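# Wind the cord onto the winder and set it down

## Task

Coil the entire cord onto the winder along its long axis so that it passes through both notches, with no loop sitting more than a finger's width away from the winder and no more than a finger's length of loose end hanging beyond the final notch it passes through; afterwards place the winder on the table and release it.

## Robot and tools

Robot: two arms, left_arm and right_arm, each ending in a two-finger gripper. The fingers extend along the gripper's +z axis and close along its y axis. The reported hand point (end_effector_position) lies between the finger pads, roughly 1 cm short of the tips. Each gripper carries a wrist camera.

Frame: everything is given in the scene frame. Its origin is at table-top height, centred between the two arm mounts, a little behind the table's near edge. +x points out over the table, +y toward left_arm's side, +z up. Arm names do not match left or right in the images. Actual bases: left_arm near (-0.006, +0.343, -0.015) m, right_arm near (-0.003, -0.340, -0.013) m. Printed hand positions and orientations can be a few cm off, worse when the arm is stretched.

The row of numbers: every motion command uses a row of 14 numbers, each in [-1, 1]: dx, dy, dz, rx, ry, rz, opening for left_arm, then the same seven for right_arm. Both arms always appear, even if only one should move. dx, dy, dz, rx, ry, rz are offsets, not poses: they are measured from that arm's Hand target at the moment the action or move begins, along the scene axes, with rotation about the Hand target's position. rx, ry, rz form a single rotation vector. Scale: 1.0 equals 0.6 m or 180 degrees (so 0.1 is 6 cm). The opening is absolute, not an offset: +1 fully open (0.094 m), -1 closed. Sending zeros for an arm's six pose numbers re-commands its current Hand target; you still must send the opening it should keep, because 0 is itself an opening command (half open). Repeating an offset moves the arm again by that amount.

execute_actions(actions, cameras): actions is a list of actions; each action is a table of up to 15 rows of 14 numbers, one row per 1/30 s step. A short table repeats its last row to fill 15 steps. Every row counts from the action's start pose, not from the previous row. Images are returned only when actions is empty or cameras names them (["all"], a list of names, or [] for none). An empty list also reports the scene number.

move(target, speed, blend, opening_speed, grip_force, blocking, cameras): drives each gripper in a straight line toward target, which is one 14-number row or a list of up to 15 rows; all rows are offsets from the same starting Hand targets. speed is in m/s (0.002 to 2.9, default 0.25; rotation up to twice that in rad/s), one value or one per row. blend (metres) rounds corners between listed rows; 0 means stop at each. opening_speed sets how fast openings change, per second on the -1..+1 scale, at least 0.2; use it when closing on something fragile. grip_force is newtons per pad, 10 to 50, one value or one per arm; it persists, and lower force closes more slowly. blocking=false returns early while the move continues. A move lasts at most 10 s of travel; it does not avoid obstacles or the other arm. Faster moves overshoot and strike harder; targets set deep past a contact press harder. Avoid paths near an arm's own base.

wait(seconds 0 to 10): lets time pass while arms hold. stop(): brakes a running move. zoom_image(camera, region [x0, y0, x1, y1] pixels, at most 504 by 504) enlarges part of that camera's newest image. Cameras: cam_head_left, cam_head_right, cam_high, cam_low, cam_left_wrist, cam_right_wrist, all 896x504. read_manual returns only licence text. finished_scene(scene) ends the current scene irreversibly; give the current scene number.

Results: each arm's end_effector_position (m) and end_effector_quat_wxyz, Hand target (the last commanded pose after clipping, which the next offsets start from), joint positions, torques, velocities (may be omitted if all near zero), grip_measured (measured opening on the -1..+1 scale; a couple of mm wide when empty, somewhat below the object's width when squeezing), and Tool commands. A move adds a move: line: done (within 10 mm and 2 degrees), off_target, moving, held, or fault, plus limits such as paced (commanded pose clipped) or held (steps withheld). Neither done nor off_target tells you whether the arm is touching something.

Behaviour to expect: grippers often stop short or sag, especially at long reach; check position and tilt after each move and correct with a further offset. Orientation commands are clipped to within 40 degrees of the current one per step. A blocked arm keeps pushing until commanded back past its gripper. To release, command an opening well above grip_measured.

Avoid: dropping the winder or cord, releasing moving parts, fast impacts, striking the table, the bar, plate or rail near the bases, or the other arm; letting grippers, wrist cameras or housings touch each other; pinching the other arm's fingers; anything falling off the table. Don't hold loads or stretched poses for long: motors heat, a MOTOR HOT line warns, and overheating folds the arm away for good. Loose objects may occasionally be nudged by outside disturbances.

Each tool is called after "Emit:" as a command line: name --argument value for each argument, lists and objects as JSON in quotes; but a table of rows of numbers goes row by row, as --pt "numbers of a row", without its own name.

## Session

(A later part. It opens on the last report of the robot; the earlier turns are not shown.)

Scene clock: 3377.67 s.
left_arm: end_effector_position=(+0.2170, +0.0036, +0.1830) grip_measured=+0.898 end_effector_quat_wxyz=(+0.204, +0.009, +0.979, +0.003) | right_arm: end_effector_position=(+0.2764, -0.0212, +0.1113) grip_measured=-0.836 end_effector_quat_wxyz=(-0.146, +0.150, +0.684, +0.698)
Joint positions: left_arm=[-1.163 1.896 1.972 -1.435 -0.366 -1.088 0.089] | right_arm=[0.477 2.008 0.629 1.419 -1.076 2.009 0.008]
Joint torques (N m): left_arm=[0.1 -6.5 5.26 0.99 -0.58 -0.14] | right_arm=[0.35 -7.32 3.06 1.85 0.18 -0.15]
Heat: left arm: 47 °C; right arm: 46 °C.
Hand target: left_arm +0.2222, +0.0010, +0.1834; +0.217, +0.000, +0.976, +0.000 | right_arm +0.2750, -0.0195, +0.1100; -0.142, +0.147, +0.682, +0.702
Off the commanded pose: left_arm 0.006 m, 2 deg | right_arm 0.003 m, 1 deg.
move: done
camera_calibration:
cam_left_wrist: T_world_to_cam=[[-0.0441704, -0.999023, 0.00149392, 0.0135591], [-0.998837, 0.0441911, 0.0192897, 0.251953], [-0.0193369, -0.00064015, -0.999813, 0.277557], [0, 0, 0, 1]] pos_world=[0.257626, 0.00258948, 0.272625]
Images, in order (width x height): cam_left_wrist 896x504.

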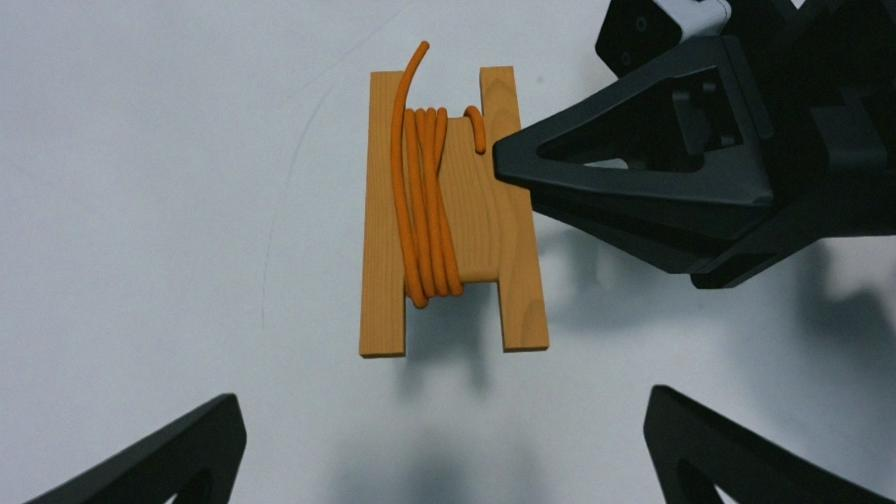

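Emit:
move --target '[0.0322, -0.005, -0.0698, 0, 0, 0, 0.9, 0, 0, 0, 0, 0, 0, -0.93]' --speed 0.08 --cameras '["cam_left_wrist", "cam_high", "cam_low"]'

Emit:
zoom_image --camera "cam_high" --region '[430, 150, 590, 260]'

Scene clock: 3394.63 s.
left_arm: end_effector_position=(+0.2358, -0.0002, +0.1436) grip_measured=+0.898 end_effector_quat_wxyz=(+0.209, +0.000, +0.978, +0.000) | right_arm: end_effector_position=(+0.2764, -0.0212, +0.1113) grip_measured=-0.836 end_effector_quat_wxyz=(-0.146, +0.150, +0.684, +0.698)
Joint positions: left_arm=[-1.126 1.9 1.814 -1.252 -0.366 -1.067 0.089] | right_arm=[0.477 2.008 0.629 1.419 -1.076 2.009 0.008]
Joint torques (N m): left_arm=[0.58 -6.5 5.37 1.05 -0.48 0.12] | right_arm=[0.23 -7.15 3.07 1.83 0.09 -0.09]
Heat: left arm: 46 °C; right arm: 46 °C.
Hand target: left_arm +0.2414, -0.0020, +0.1416; +0.217, +0.000, +0.976, +0.000 | right_arm +0.2750, -0.0195, +0.1100; -0.142, +0.147, +0.682, +0.702
Off the commanded pose: left_arm 0.006 m, 1 deg | right_arm 0.003 m, 1 deg.
move: done
camera_calibration:
cam_left_wrist: T_world_to_cam=[[-0.0262825, -0.999595, 0.010947, 0.00508029], [-0.999614, 0.0263787, 0.00874433, 0.27344], [-0.00902955, -0.010713, -0.999902, 0.236184], [0, 0, 0, 1]] pos_world=[0.2756, 0.000395467, 0.233715]
Images, in order (width x height): cam_high 896x504, cam_low 896x504, cam_left_wrist 896x504.

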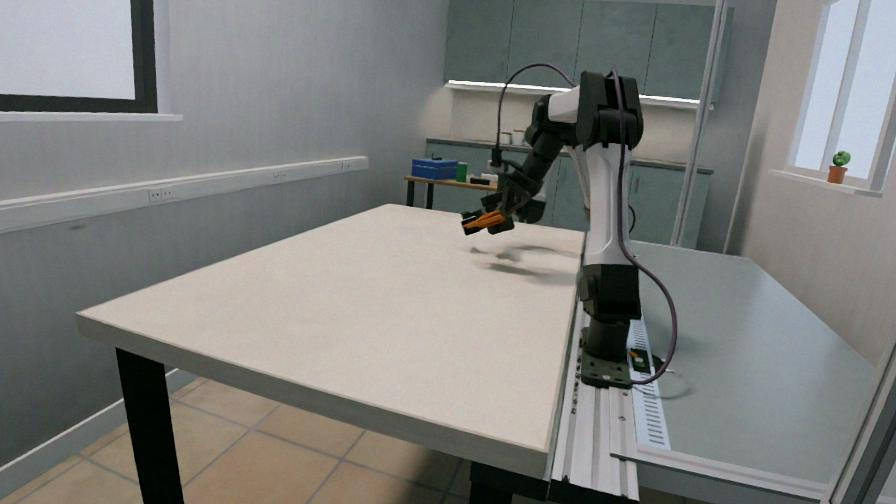

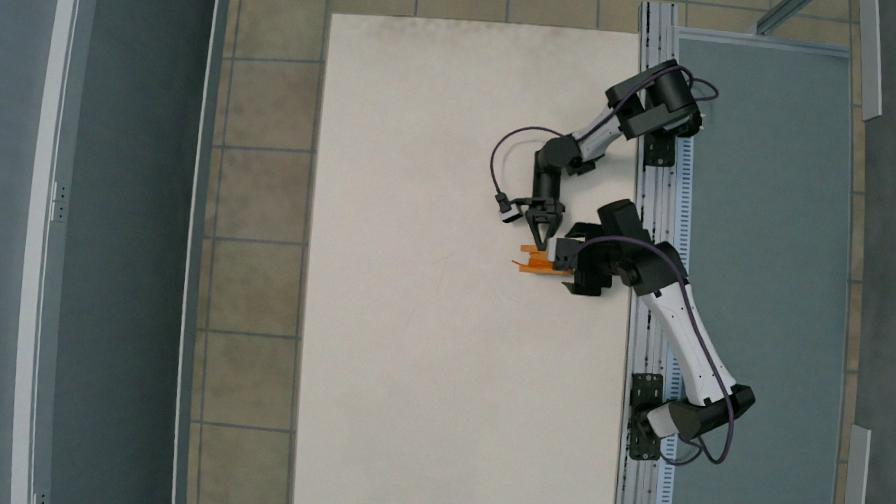

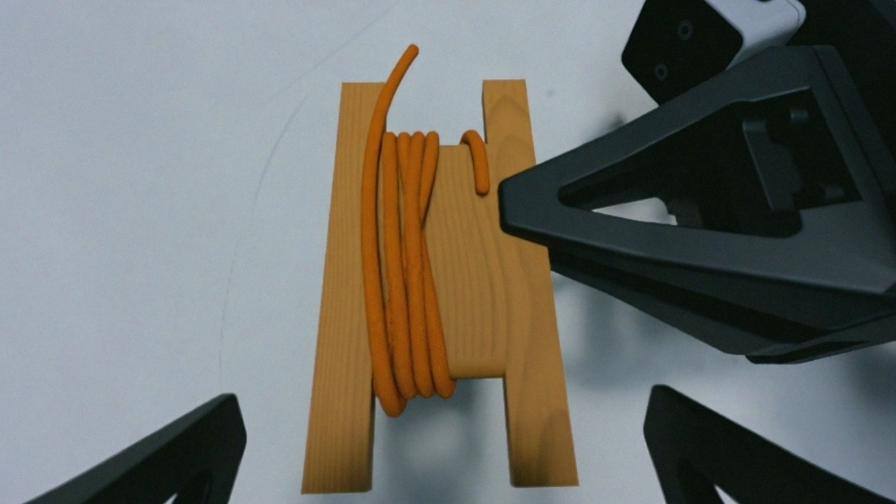

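Scaled by 3.150 from the camera's 896x504 image, which has a finer 1280x720 frame.

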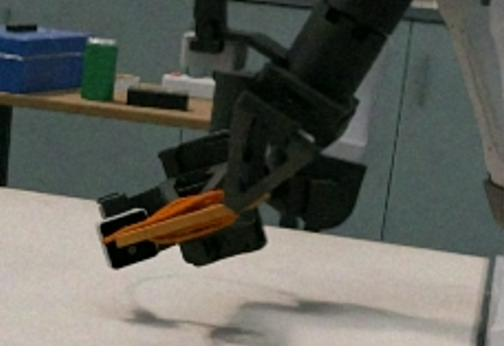

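Emit:
move --target '[0, 0, 0, 0, 0, 0, 0.09, 0, 0, 0, 0, 0, 0, -0.93]' --speed 0.05 --grip_force '[20, 50]' --cameras '["cam_left_wrist", "cam_right_wrist"]'

Scene clock: 3414.30 s.
left_arm: end_effector_position=(+0.2362, -0.0002, +0.1437) grip_measured=+0.183 end_effector_quat_wxyz=(+0.209, +0.000, +0.978, +0.000) | right_arm: end_effector_position=(+0.2769, -0.0212, +0.1113) grip_measured=-0.836 end_effector_quat_wxyz=(-0.146, +0.151, +0.684, +0.699)
Joint positions: left_arm=[-1.125 1.9 1.814 -1.251 -0.366 -1.066 0.056] | right_arm=[0.477 2.008 0.629 1.419 -1.073 2.009 0.008]
Joint torques (N m): left_arm=[0.51 -6.49 5.38 1.04 -0.48 0.1] | right_arm=[0.2 -7.3 2.63 1.84 0.13 -0.11]
Heat: left arm: 46 °C; right arm: 46 °C.
Hand target: left_arm +0.2415, -0.0020, +0.1416; +0.217, +0.000, +0.976, +0.000 | right_arm +0.2750, -0.0195, +0.1100; -0.142, +0.147, +0.682, +0.702
Off the commanded pose: left_arm 0.006 m, 1 deg | right_arm 0.003 m, 1 deg.
grip_force (N): 20, 50
move: done
camera_calibration:
cam_left_wrist: T_world_to_cam=[[-0.0264843, -0.999587, 0.0111384, 0.00509912], [-0.999612, 0.0265778, 0.00833818, 0.273834], [-0.00863077, -0.0109133, -0.999903, 0.236077], [0, 0, 0, 1]] pos_world=[0.2759, 0.000395471, 0.233714]
cam_right_wrist: T_world_to_cam=[[-0.394974, 0.0175848, -0.918524, 0.211281], [-0.829607, -0.436325, 0.348385, 0.219259], [-0.394648, 0.899617, 0.186925, 0.196808], [0, 0, 0, 1]] pos_world=[0.343019, -0.0850994, 0.0808915]
Images, in order (width x height): cam_left_wrist 896x504, cam_right_wrist 896x504.

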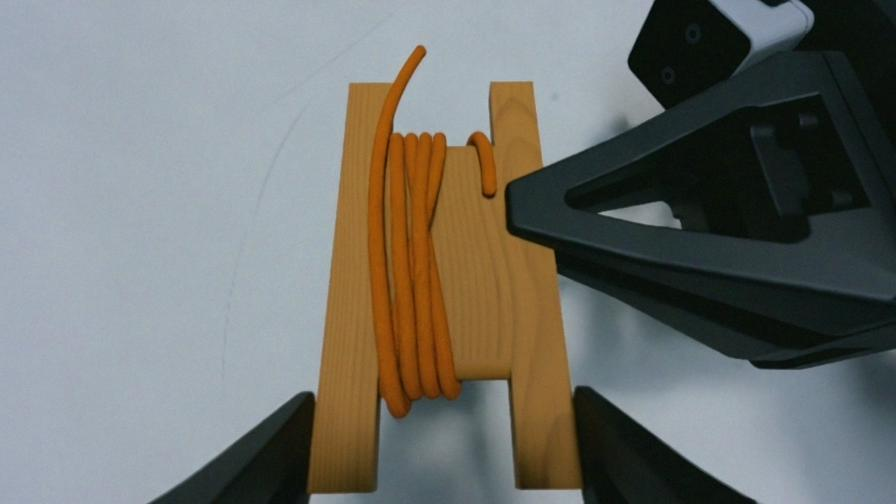

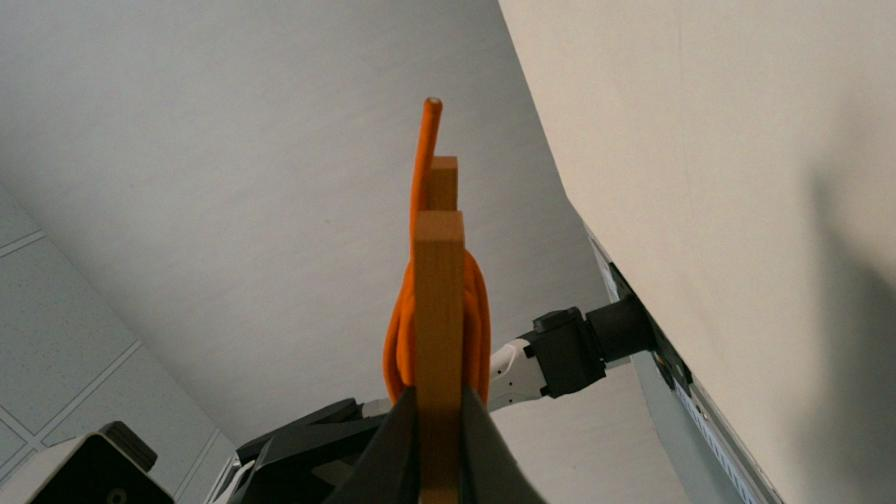

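Emit:
move --pt "0 0 0 0 0 0 0.09 0 0 0 0 0 0 -0.5" --pt "0 0 0 0 0 0 0.09 0 -0.2 0 0 0 0 -0.5" --speed 0.08 --opening_speed 0.4 --cameras '["cam_left_wrist", "cam_right_wrist", "cam_high"]'

Scene clock: 3428.60 s.
left_arm: end_effector_position=(+0.2362, -0.0002, +0.1437) grip_measured=+0.183 end_effector_quat_wxyz=(+0.210, +0.000, +0.978, +0.000) | right_arm: end_effector_position=(+0.2773, -0.1375, +0.0904) grip_measured=-0.503 end_effector_quat_wxyz=(-0.175, +0.189, +0.683, +0.683)
Joint positions: left_arm=[-1.125 1.9 1.814 -1.25 -0.366 -1.066 0.056] | right_arm=[0.096 1.998 0.481 1.481 -1.446 2.037 0.023]
Joint torques (N m): left_arm=[0.54 -6.48 5.38 1.04 -0.47 0.1] | right_arm=[-1.1 -12.1 2.11 2.15 -0.22 -0.08]
Heat: left arm: 46 °C; right arm: 46 °C.
Hand target: left_arm +0.2415, -0.0020, +0.1416; +0.217, +0.000, +0.976, +0.000 | right_arm +0.2749, -0.1394, +0.1100; -0.143, +0.147, +0.682, +0.702
Off the commanded pose: left_arm 0.006 m, 1 deg | right_arm 0.020 m, 7 deg.
joint sent to its limit (right arm) — joint 4 (wrist pitch), upper limit. The joint targets still meet the commanded pose.
grip_force (N): 20, 50
move: off_target (right_arm)
camera_calibration:
cam_left_wrist: T_world_to_cam=[[-0.0265828, -0.999581, 0.0114367, 0.00505666], [-0.99961, 0.0266778, 0.0082297, 0.273859], [-0.00853135, -0.0112134, -0.999901, 0.236049], [0, 0, 0, 1]] pos_world=[0.275901, 0.000395516, 0.233714]
cam_right_wrist: T_world_to_cam=[[-0.483428, 0.0010833, -0.875383, 0.212615], [-0.79388, -0.421901, 0.437896, 0.16014], [-0.368851, 0.906641, 0.204819, 0.29781], [0, 0, 0, 1]] pos_world=[0.339764, -0.202674, 0.0549978]
Images, in order (width x height): cam_high 896x504, cam_left_wrist 896x504, cam_right_wrist 896x504.

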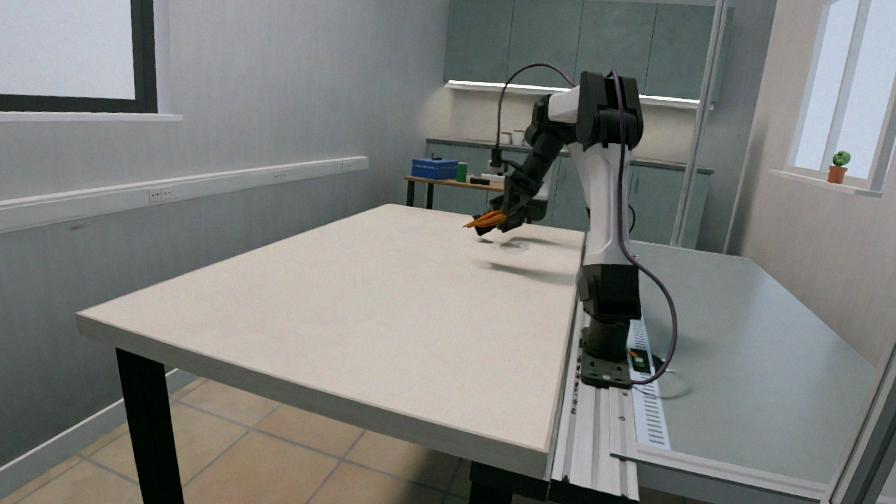

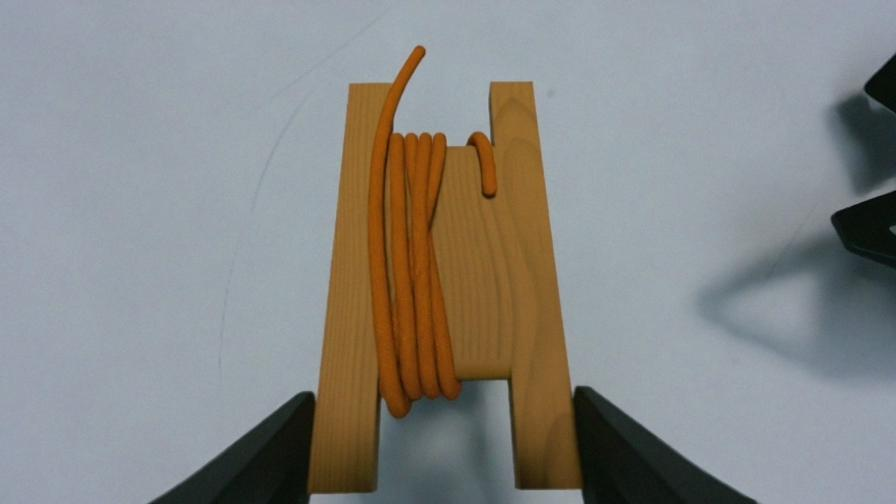

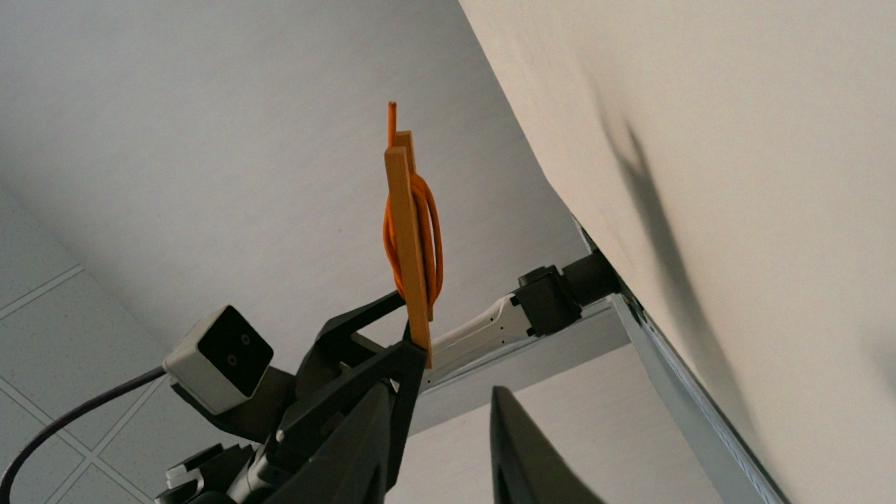

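Emit:
move --target '[-0.1408, 0.195, 0.047, 0, 0.139, 0, 0.09, 0, -0.1, 0.1667, 0, 0, 0, -0.5]' --speed 0.1 --cameras '["cam_high", "cam_left_wrist", "cam_low"]'

Emit:
zoom_image --camera "cam_high" --region '[440, 150, 600, 270]'

Scene clock: 3581.83 s.
left_arm: end_effector_position=(+0.1616, +0.1085, +0.1603) grip_measured=+0.183 end_effector_quat_wxyz=(-0.002, -0.002, +1.000, +0.008) | right_arm: end_effector_position=(+0.2752, -0.1971, +0.1968) grip_measured=-0.503 end_effector_quat_wxyz=(-0.112, +0.207, +0.676, +0.698)
Joint positions: left_arm=[-0.961 1.614 1.593 -1.533 0.007 -0.941 0.056] | right_arm=[-0.124 1.451 0.49 1.04 -1.548 2.087 0.023]
Joint torques (N m): left_arm=[0.62 -7.53 4.94 0.16 -0.02 0.14] | right_arm=[-1.22 -7.72 6.84 1.13 -0.18 -0.05]
Heat: left arm: 44 °C; right arm: 59 °C.
Hand target: left_arm +0.1569, +0.1150, +0.1697; +0.000, +0.000, +1.000, +0.000 | right_arm +0.2749, -0.1995, +0.2100; -0.142, +0.147, +0.682, +0.702
Off the commanded pose: left_arm 0.012 m, 1 deg | right_arm 0.013 m, 8 deg.
joint sent to its limit (right arm) — joint 5 (wrist yaw), lower limit; joint 6 (wrist roll), upper limit. The joint targets are off in orientation, not in position.
grip_force (N): 20, 50
move: off_target (left_arm, right_arm)
camera_calibration:
cam_left_wrist: T_world_to_cam=[[-0.0154885, -0.999869, 0.00463439, 0.110871], [-0.907285, 0.016002, 0.420212, 0.116417], [-0.420231, 0.00230373, -0.907414, 0.303464], [0, 0, 0, 1]] pos_world=[0.234866, 0.108295, 0.225934]
Images, in order (width x height): cam_high 896x504, cam_low 896x504, cam_left_wrist 896x504.

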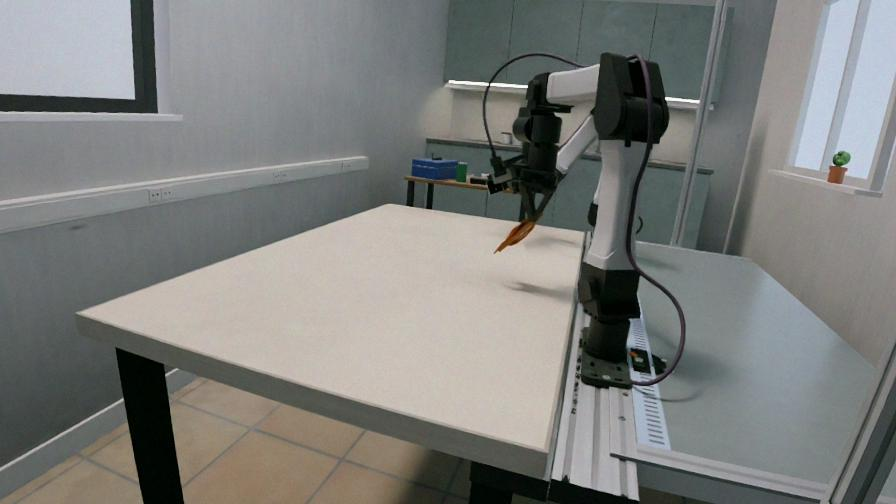

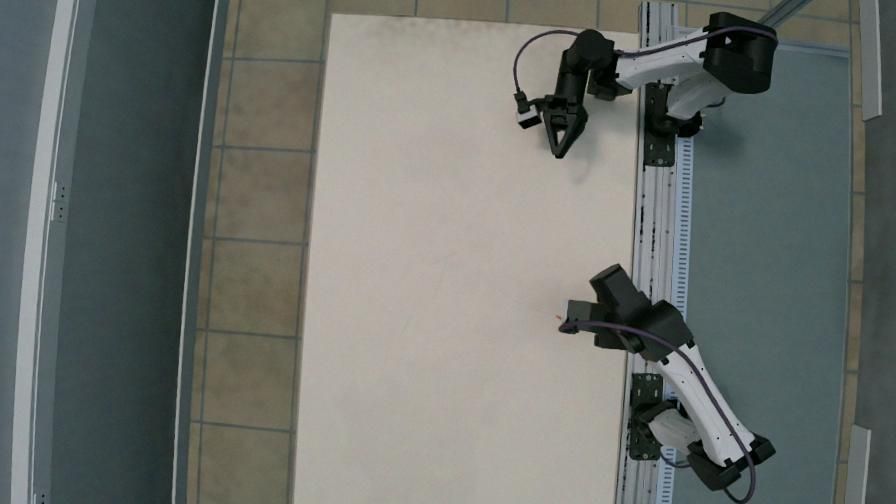

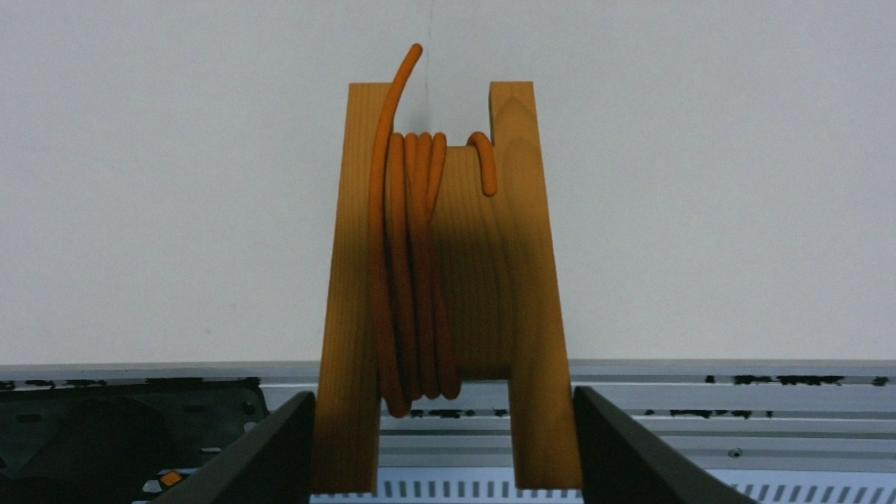

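Scaled by 3.150 from the camera's 896x504 image, which has a finer 1280x720 frame.

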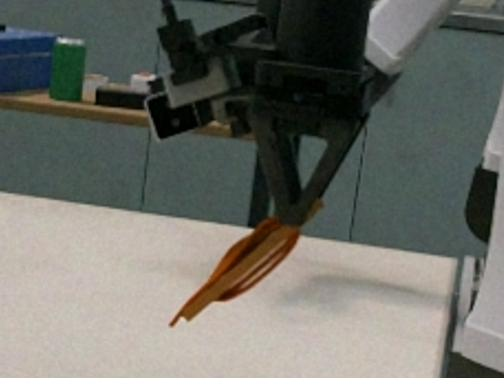

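Emit:
move --target '[0, 0, -0.0745, 0, 0.0667, 0, 0.09, -0.04, -0.035, 0.017, -0.3127, -0.5437, -0.059, -0.5]' --speed 0.12 --cameras '["cam_high", "cam_head_left", "cam_head_right"]'

Emit:
zoom_image --camera "cam_high" --region '[440, 180, 600, 300]'

Scene clock: 3608.90 s.
left_arm: end_effector_position=(+0.1549, +0.1169, +0.1278) grip_measured=+0.183 end_effector_quat_wxyz=(-0.102, -0.001, +0.995, +0.005) | right_arm: end_effector_position=(+0.2498, -0.2213, +0.2154) grip_measured=-0.503 end_effector_quat_wxyz=(+0.516, -0.305, +0.767, +0.229)
Joint positions: left_arm=[-0.865 1.674 1.51 -1.521 0.162 -0.831 0.056] | right_arm=[0.015 0.709 0.639 -0.409 -0.709 -0.301 0.023]
Joint torques (N m): left_arm=[0.77 -4.45 4.85 0.23 0.09 0.13] | right_arm=[0.05 -1.31 5.67 1.85 -0.13 -0.19]
Heat: left arm: 44 °C; right arm: 50 °C.
Hand target: left_arm +0.1570, +0.1150, +0.1251; -0.105, +0.000, +0.995, +0.000 | right_arm +0.2510, -0.2205, +0.2203; +0.530, -0.314, +0.757, +0.220
Off the commanded pose: left_arm 0.004 m, 1 deg | right_arm 0.005 m, 2 deg.
grip_force (N): 20, 50
move: done
Images, in order (width x height): cam_head_left 896x504, cam_head_right 896x504, cam_high 896x504.

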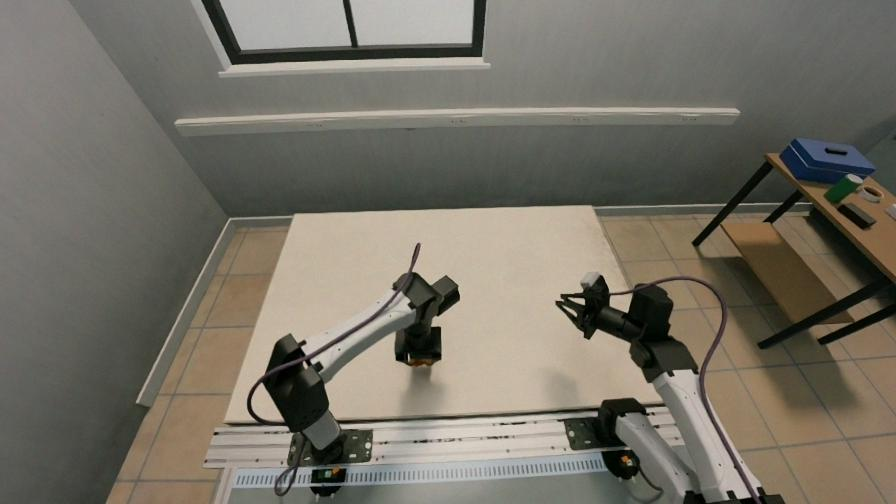

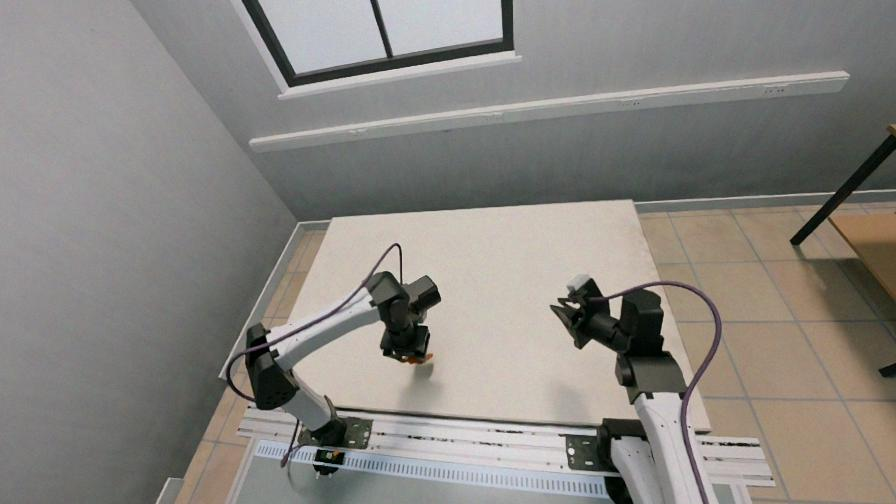

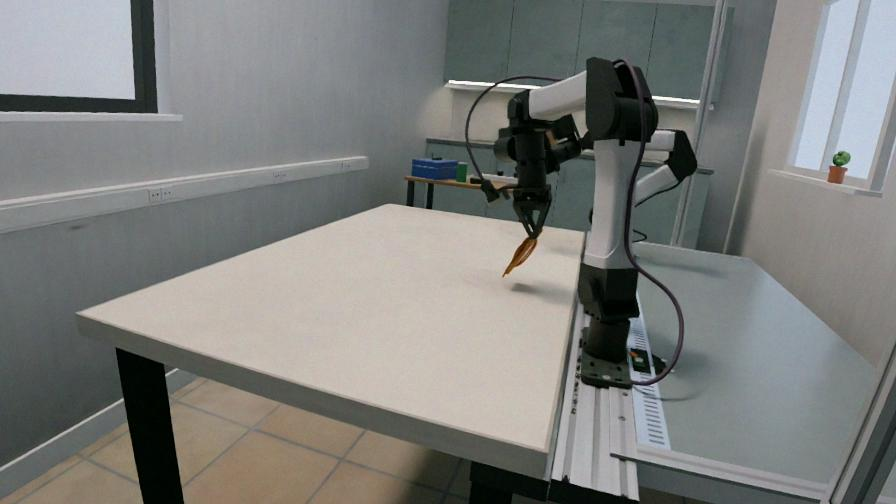

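Scaled by 3.150 from the camera's 896x504 image, which has a finer 1280x720 frame.

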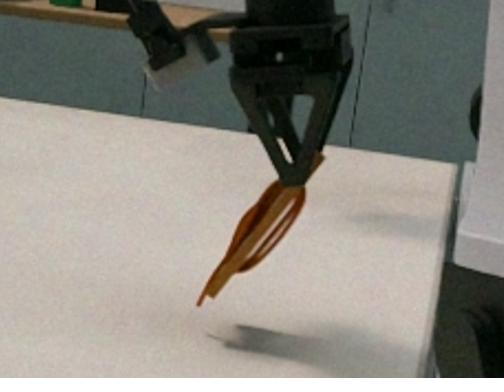

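Emit:
move --target '[0, 0, -0.02, 0, 0.0194, 0, 0.09, 0, 0, 0, 0, 0, 0, -0.5]' --speed 0.06 --cameras '["cam_high"]'

Emit:
zoom_image --camera "cam_high" --region '[470, 210, 570, 285]'

Scene clock: 3616.13 s.
left_arm: end_effector_position=(+0.1552, +0.1169, +0.1154) grip_measured=+0.183 end_effector_quat_wxyz=(-0.132, -0.002, +0.991, +0.006) | right_arm: end_effector_position=(+0.2500, -0.2214, +0.2155) grip_measured=-0.503 end_effector_quat_wxyz=(+0.516, -0.305, +0.767, +0.229)
Joint positions: left_arm=[-0.84 1.714 1.496 -1.514 0.201 -0.798 0.056] | right_arm=[0.015 0.709 0.639 -0.409 -0.708 -0.301 0.023]
Joint torques (N m): left_arm=[0.76 -4.79 4.85 0.1 0.11 0.11] | right_arm=[0.4 -1.06 5.63 1.82 -0.11 -0.25]
Heat: left arm: 44 °C; right arm: 48 °C.
Hand target: left_arm +0.1569, +0.1150, +0.1130; -0.135, +0.000, +0.991, +0.000 | right_arm +0.2510, -0.2206, +0.2203; +0.530, -0.314, +0.757, +0.220
Off the commanded pose: left_arm 0.004 m, 1 deg | right_arm 0.005 m, 2 deg.
grip_force (N): 20, 50
move: done
Images, in order (width x height): cam_high 896x504.

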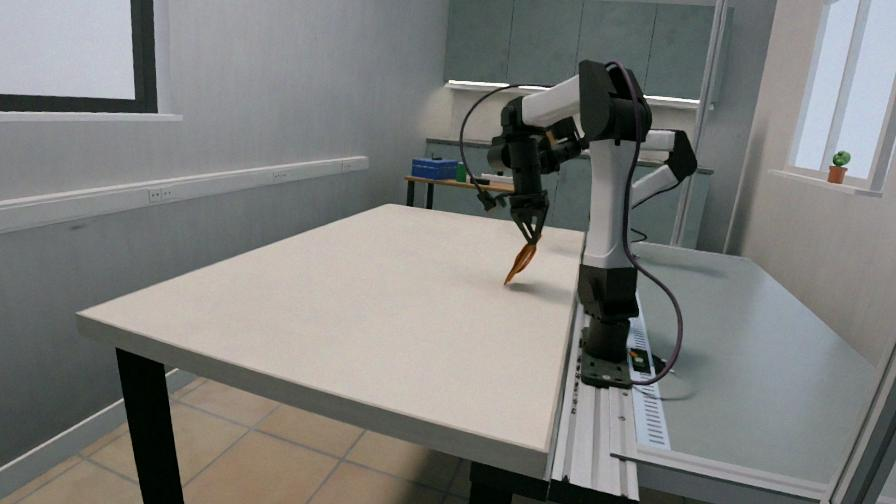

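Scaled by 5.040 from the camera's 896x504 image, which has a finer 1280x720 frame.

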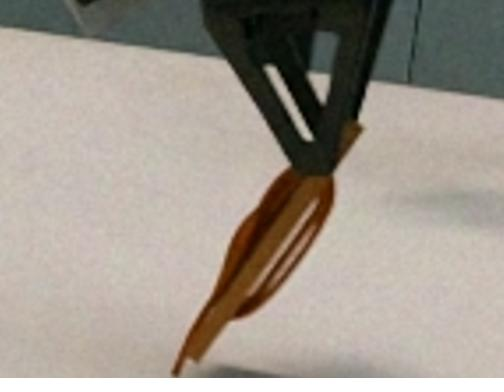

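Emit:
move --target '[0.025, 0, -0.0133, 0, 0, 0, 0.09, 0, 0, 0, 0, 0, 0, -0.5]' --speed 0.05 --cameras '["cam_high", "cam_low"]'

Emit:
zoom_image --camera "cam_high" --region '[470, 210, 570, 285]'

Scene clock: 3627.23 s.
left_arm: end_effector_position=(+0.1660, +0.1195, +0.1039) grip_measured=+0.183 end_effector_quat_wxyz=(-0.141, -0.003, +0.990, +0.010) | right_arm: end_effector_position=(+0.2500, -0.2214, +0.2155) grip_measured=-0.503 end_effector_quat_wxyz=(+0.516, -0.305, +0.767, +0.229)
Joint positions: left_arm=[-0.805 1.757 1.496 -1.497 0.202 -0.764 0.056] | right_arm=[0.015 0.709 0.639 -0.409 -0.708 -0.301 0.023]
Joint torques (N m): left_arm=[0.73 -5 6.43 0.05 0.06 0.13] | right_arm=[0.01 -1.25 5.74 1.87 -0.12 -0.26]
Heat: left arm: 43 °C; right arm: 49 °C.
Hand target: left_arm +0.1719, +0.1149, +0.1050; -0.135, +0.000, +0.991, +0.000 | right_arm +0.2510, -0.2206, +0.2203; +0.530, -0.314, +0.757, +0.220
Off the commanded pose: left_arm 0.007 m, 1 deg | right_arm 0.005 m, 2 deg.
grip_force (N): 20, 50
move: done
Images, in order (width x height): cam_high 896x504, cam_low 896x504.

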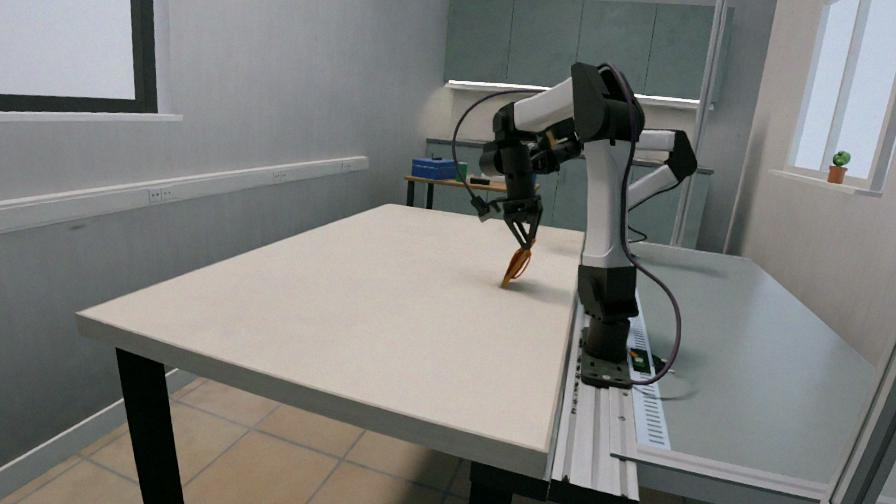

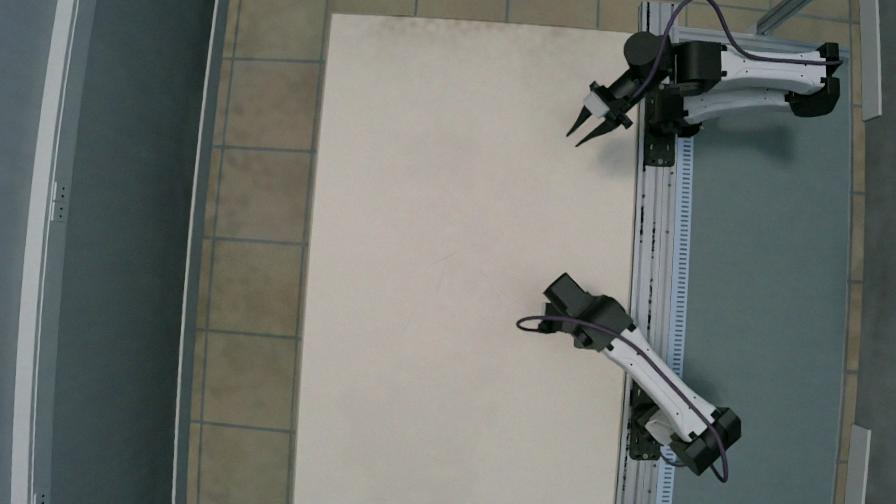

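Scaled by 5.040 from the camera's 896x504 image, which has a finer 1280x720 frame.

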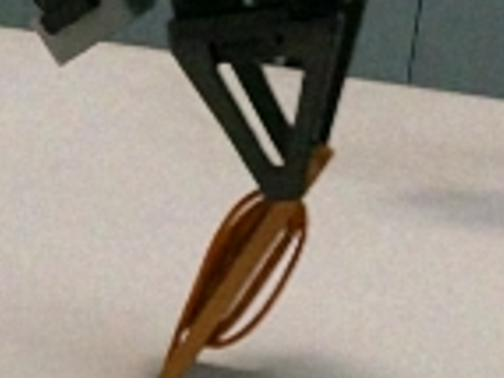

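Emit:
zoom_image --camera "cam_high" --region '[490, 240, 545, 295]'

Emit:
execute_actions --actions '[]' --cameras '["cam_left_wrist", "cam_high"]'

Scaled by 9.164 from the camera's 896x504 image, which has a finer 1280x720 frame.

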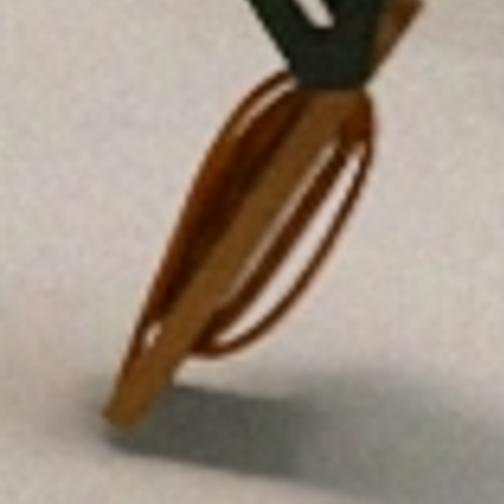

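Scene clock: 3632.50 s.
left_arm: end_effector_position=(+0.1660, +0.1195, +0.1039) grip_measured=+0.183 end_effector_quat_wxyz=(-0.141, -0.003, +0.990, +0.010) | right_arm: end_effector_position=(+0.2500, -0.2214, +0.2155) grip_measured=-0.503 end_effector_quat_wxyz=(+0.516, -0.305, +0.767, +0.229)
Joint positions: left_arm=[-0.805 1.757 1.496 -1.497 0.202 -0.763 0.056] | right_arm=[0.015 0.709 0.639 -0.409 -0.708 -0.301 0.023]
Joint velocities: within noise
Joint torques (N m): left_arm=[0.79 -5.03 6.42 0.04 0.07 0.12] | right_arm=[0.36 -1.07 5.76 1.95 -0.16 -0.23]
Heat: left arm: 43 °C; right arm: 50 °C.
Hand target: left_arm +0.1719, +0.1149, +0.1050; -0.135, +0.000, +0.991, +0.000 | right_arm +0.2510, -0.2206, +0.2203; +0.530, -0.314, +0.757, +0.220
Tool commands: left_gripper/opening=+0.09 right_gripper/opening=-0.5
Off the commanded pose: left_arm 0.007 m, 1 deg | right_arm 0.005 m, 2 deg.
grip_force (N): 20, 50
camera_calibration:
cam_left_wrist: T_world_to_cam=[[-0.0106513, -0.999931, 0.00496461, 0.12137], [-0.756355, 0.0113041, 0.654064, 0.0952189], [-0.654075, 0.00321161, -0.756423, 0.277149], [0, 0, 0, 1]] pos_world=[0.254589, 0.119395, 0.14676]
Images, in order (width x height): cam_high 896x504, cam_left_wrist 896x504.

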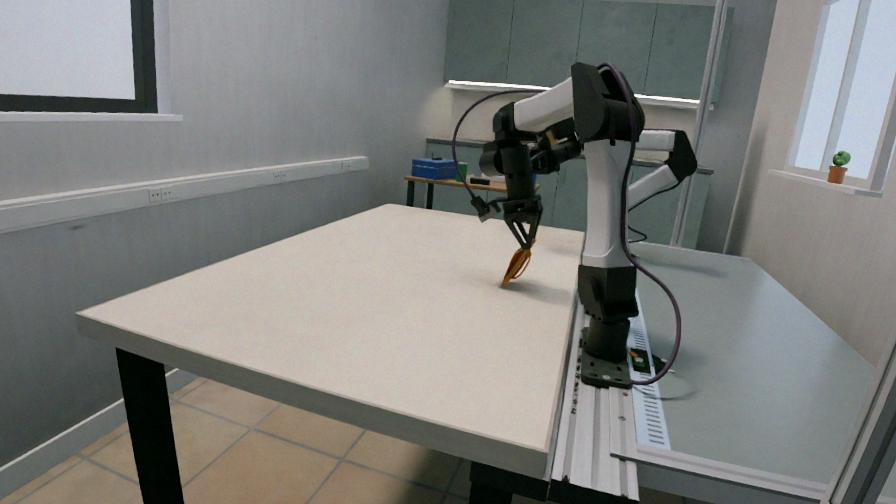

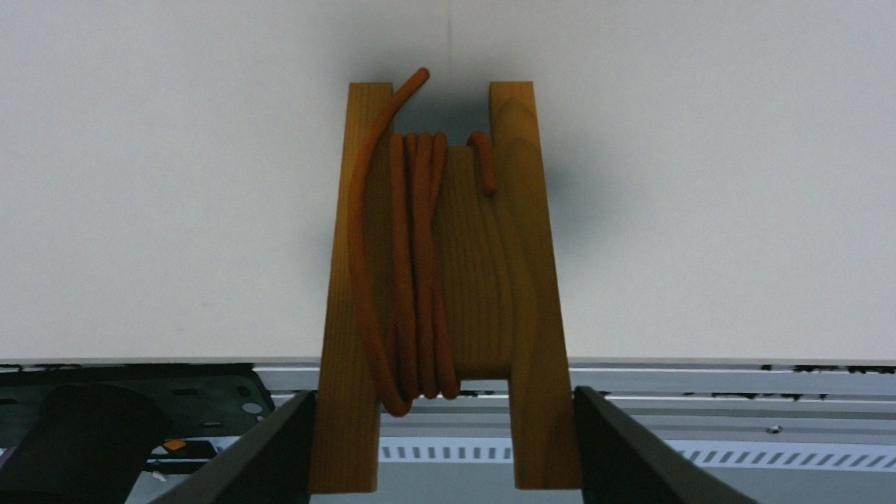

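Emit:
move --target '[0, 0, 0.035, 0, 0, 0, 0.09, 0, 0, 0, 0, 0, 0, -0.5]' --speed 0.06 --cameras '["cam_high", "cam_left_wrist"]'

Emit:
zoom_image --camera "cam_high" --region '[480, 230, 550, 295]'

Scene clock: 3667.53 s.
left_arm: end_effector_position=(+0.1702, +0.1149, +0.1208) grip_measured=+0.183 end_effector_quat_wxyz=(-0.132, -0.001, +0.991, +0.002) | right_arm: end_effector_position=(+0.2500, -0.2214, +0.2155) grip_measured=-0.503 end_effector_quat_wxyz=(+0.516, -0.305, +0.767, +0.229)
Joint positions: left_arm=[-0.805 1.757 1.568 -1.545 0.202 -0.762 0.056] | right_arm=[0.015 0.709 0.639 -0.409 -0.708 -0.301 0.023]
Joint torques (N m): left_arm=[0.8 -5.07 7.28 -0.29 0.05 0.13] | right_arm=[0.31 -1.09 5.78 1.91 -0.18 -0.25]
Heat: left arm: 43 °C; right arm: 51 °C.
Hand target: left_arm +0.1719, +0.1149, +0.1260; -0.135, +0.001, +0.991, +0.000 | right_arm +0.2510, -0.2206, +0.2203; +0.530, -0.314, +0.757, +0.220
Off the commanded pose: left_arm 0.005 m, 0 deg | right_arm 0.005 m, 2 deg.
grip_force (N): 20, 50
move: done
camera_calibration:
cam_left_wrist: T_world_to_cam=[[-0.012451, -0.999669, 0.0225101, 0.11485], [-0.767732, 0.0239807, 0.640323, 0.0894911], [-0.64065, -0.00930903, -0.767776, 0.293225], [0, 0, 0, 1]] pos_world=[0.25799, 0.115396, 0.165242]
Images, in order (width x height): cam_high 896x504, cam_left_wrist 896x504.

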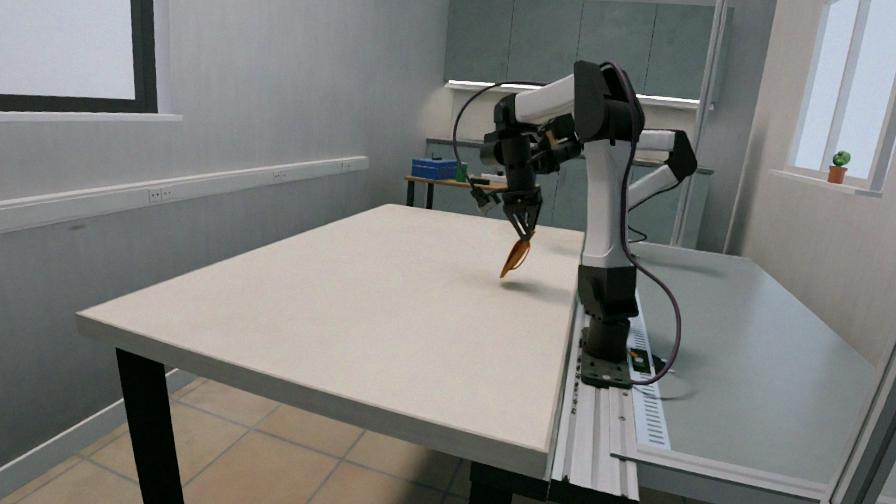

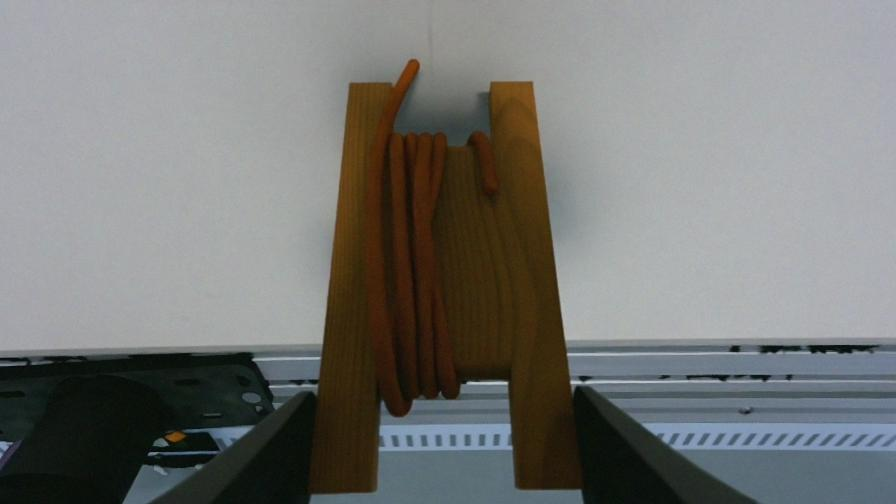

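Scaled by 7.200 from the camera's 896x504 image, which has a finer 1280x720 frame.

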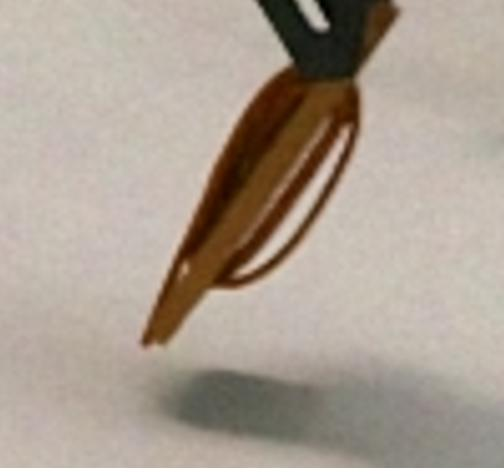

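Emit:
move --target '[0.0302, -0.0582, 0.07, 0, -0.0861, 0, 0.09, 0.0817, 0.2343, -0.2005, 0.105, -0.0435, 0.2463, -1]' --speed 0.12 --cameras '["cam_high", "cam_left_wrist", "cam_right_wrist", "cam_low"]'

Scene clock: 4680.40 s.
left_arm: end_effector_position=(+0.1877, +0.0798, +0.1626) grip_measured=+0.183 end_effector_quat_wxyz=(-0.009, +0.006, +1.000, -0.004) | right_arm: end_effector_position=(+0.2993, -0.0836, +0.0973) grip_measured=-0.989 end_effector_quat_wxyz=(+0.496, -0.492, +0.515, +0.497)
Joint positions: left_arm=[-0.933 1.757 1.767 -1.553 0.034 -0.897 0.056] | right_arm=[0.264 2.008 0.613 1.347 -1.276 -0.041 0.001]
Joint torques (N m): left_arm=[-0.32 -5.29 7.57 0.17 -0.31 -0.16] | right_arm=[0.46 -6.97 4.64 1.57 -0.17 -0.03]
Heat: left arm: 47 °C; right arm: 50 °C.
Hand target: left_arm +0.1900, +0.0801, +0.1680; +0.000, +0.001, +1.000, +0.000 | right_arm +0.2999, -0.0800, +0.1000; +0.500, -0.499, +0.501, +0.499
Off the commanded pose: left_arm 0.006 m, 1 deg | right_arm 0.005 m, 2 deg.
grip_force (N): 20, 50
move: done
camera_calibration:
cam_left_wrist: T_world_to_cam=[[-0.031531, -0.999027, 0.0308256, 0.0812724], [-0.900769, 0.0417683, 0.432286, 0.134432], [-0.433153, -0.0141363, -0.901209, 0.319365], [0, 0, 0, 1]] pos_world=[0.261988, 0.080093, 0.227197]
cam_right_wrist: T_world_to_cam=[[0.999636, -0.0260158, -0.00712134, -0.301431], [-0.0181175, -0.452032, -0.891818, 0.0919879], [0.0199823, 0.891622, -0.452339, 0.201933], [0, 0, 0, 1]] pos_world=[0.298953, -0.146308, 0.171232]
Images, in order (width x height): cam_high 896x504, cam_low 896x504, cam_left_wrist 896x504, cam_right_wrist 896x504.

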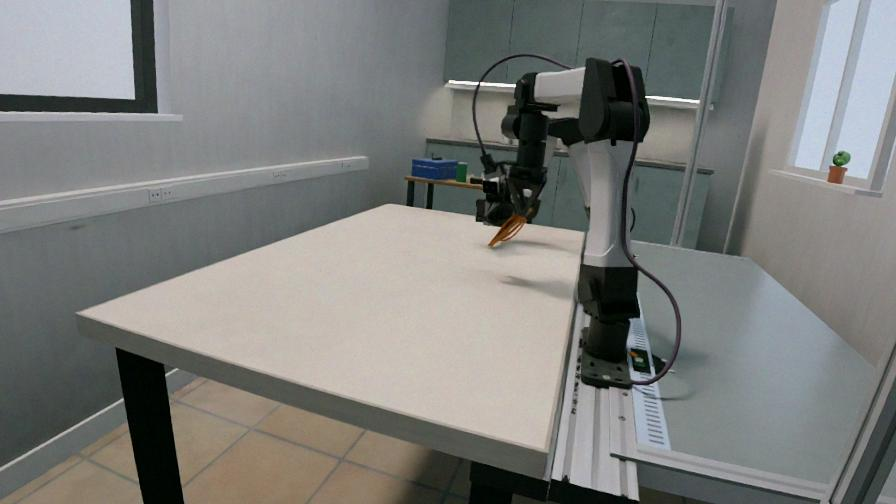

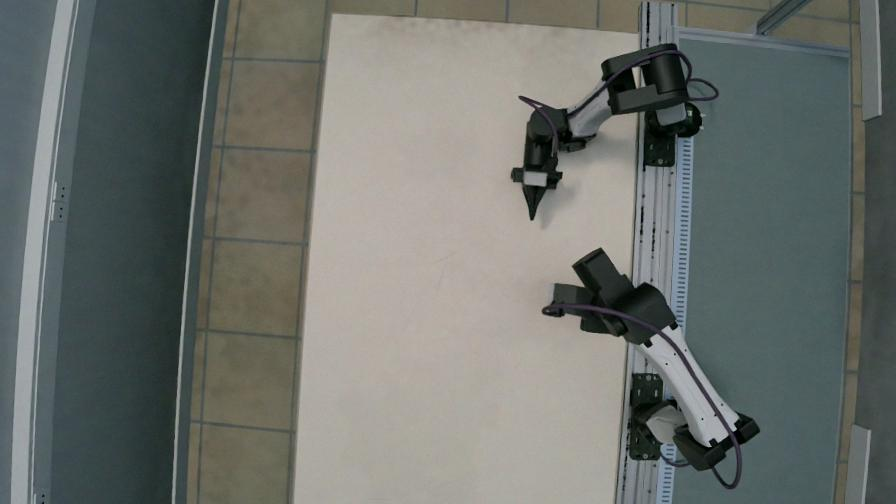

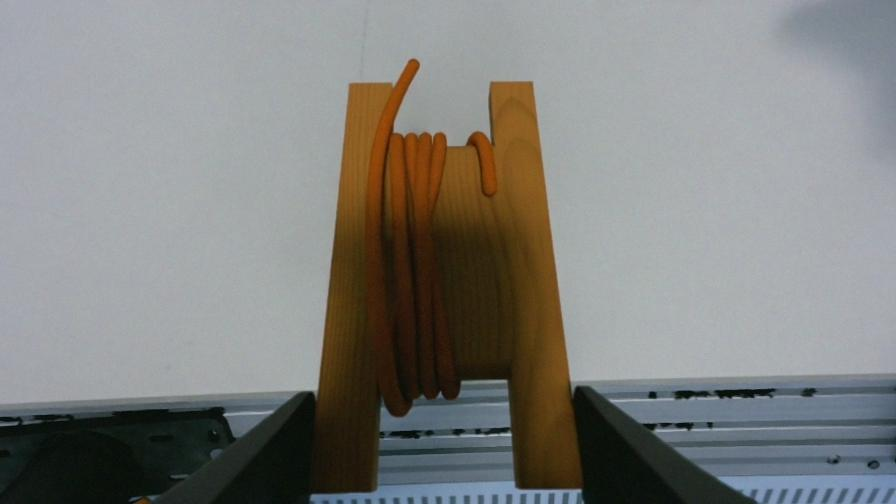

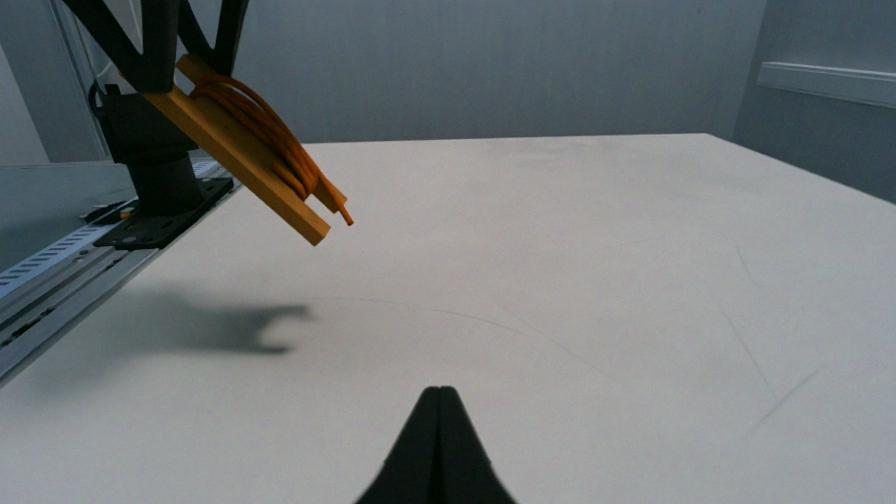

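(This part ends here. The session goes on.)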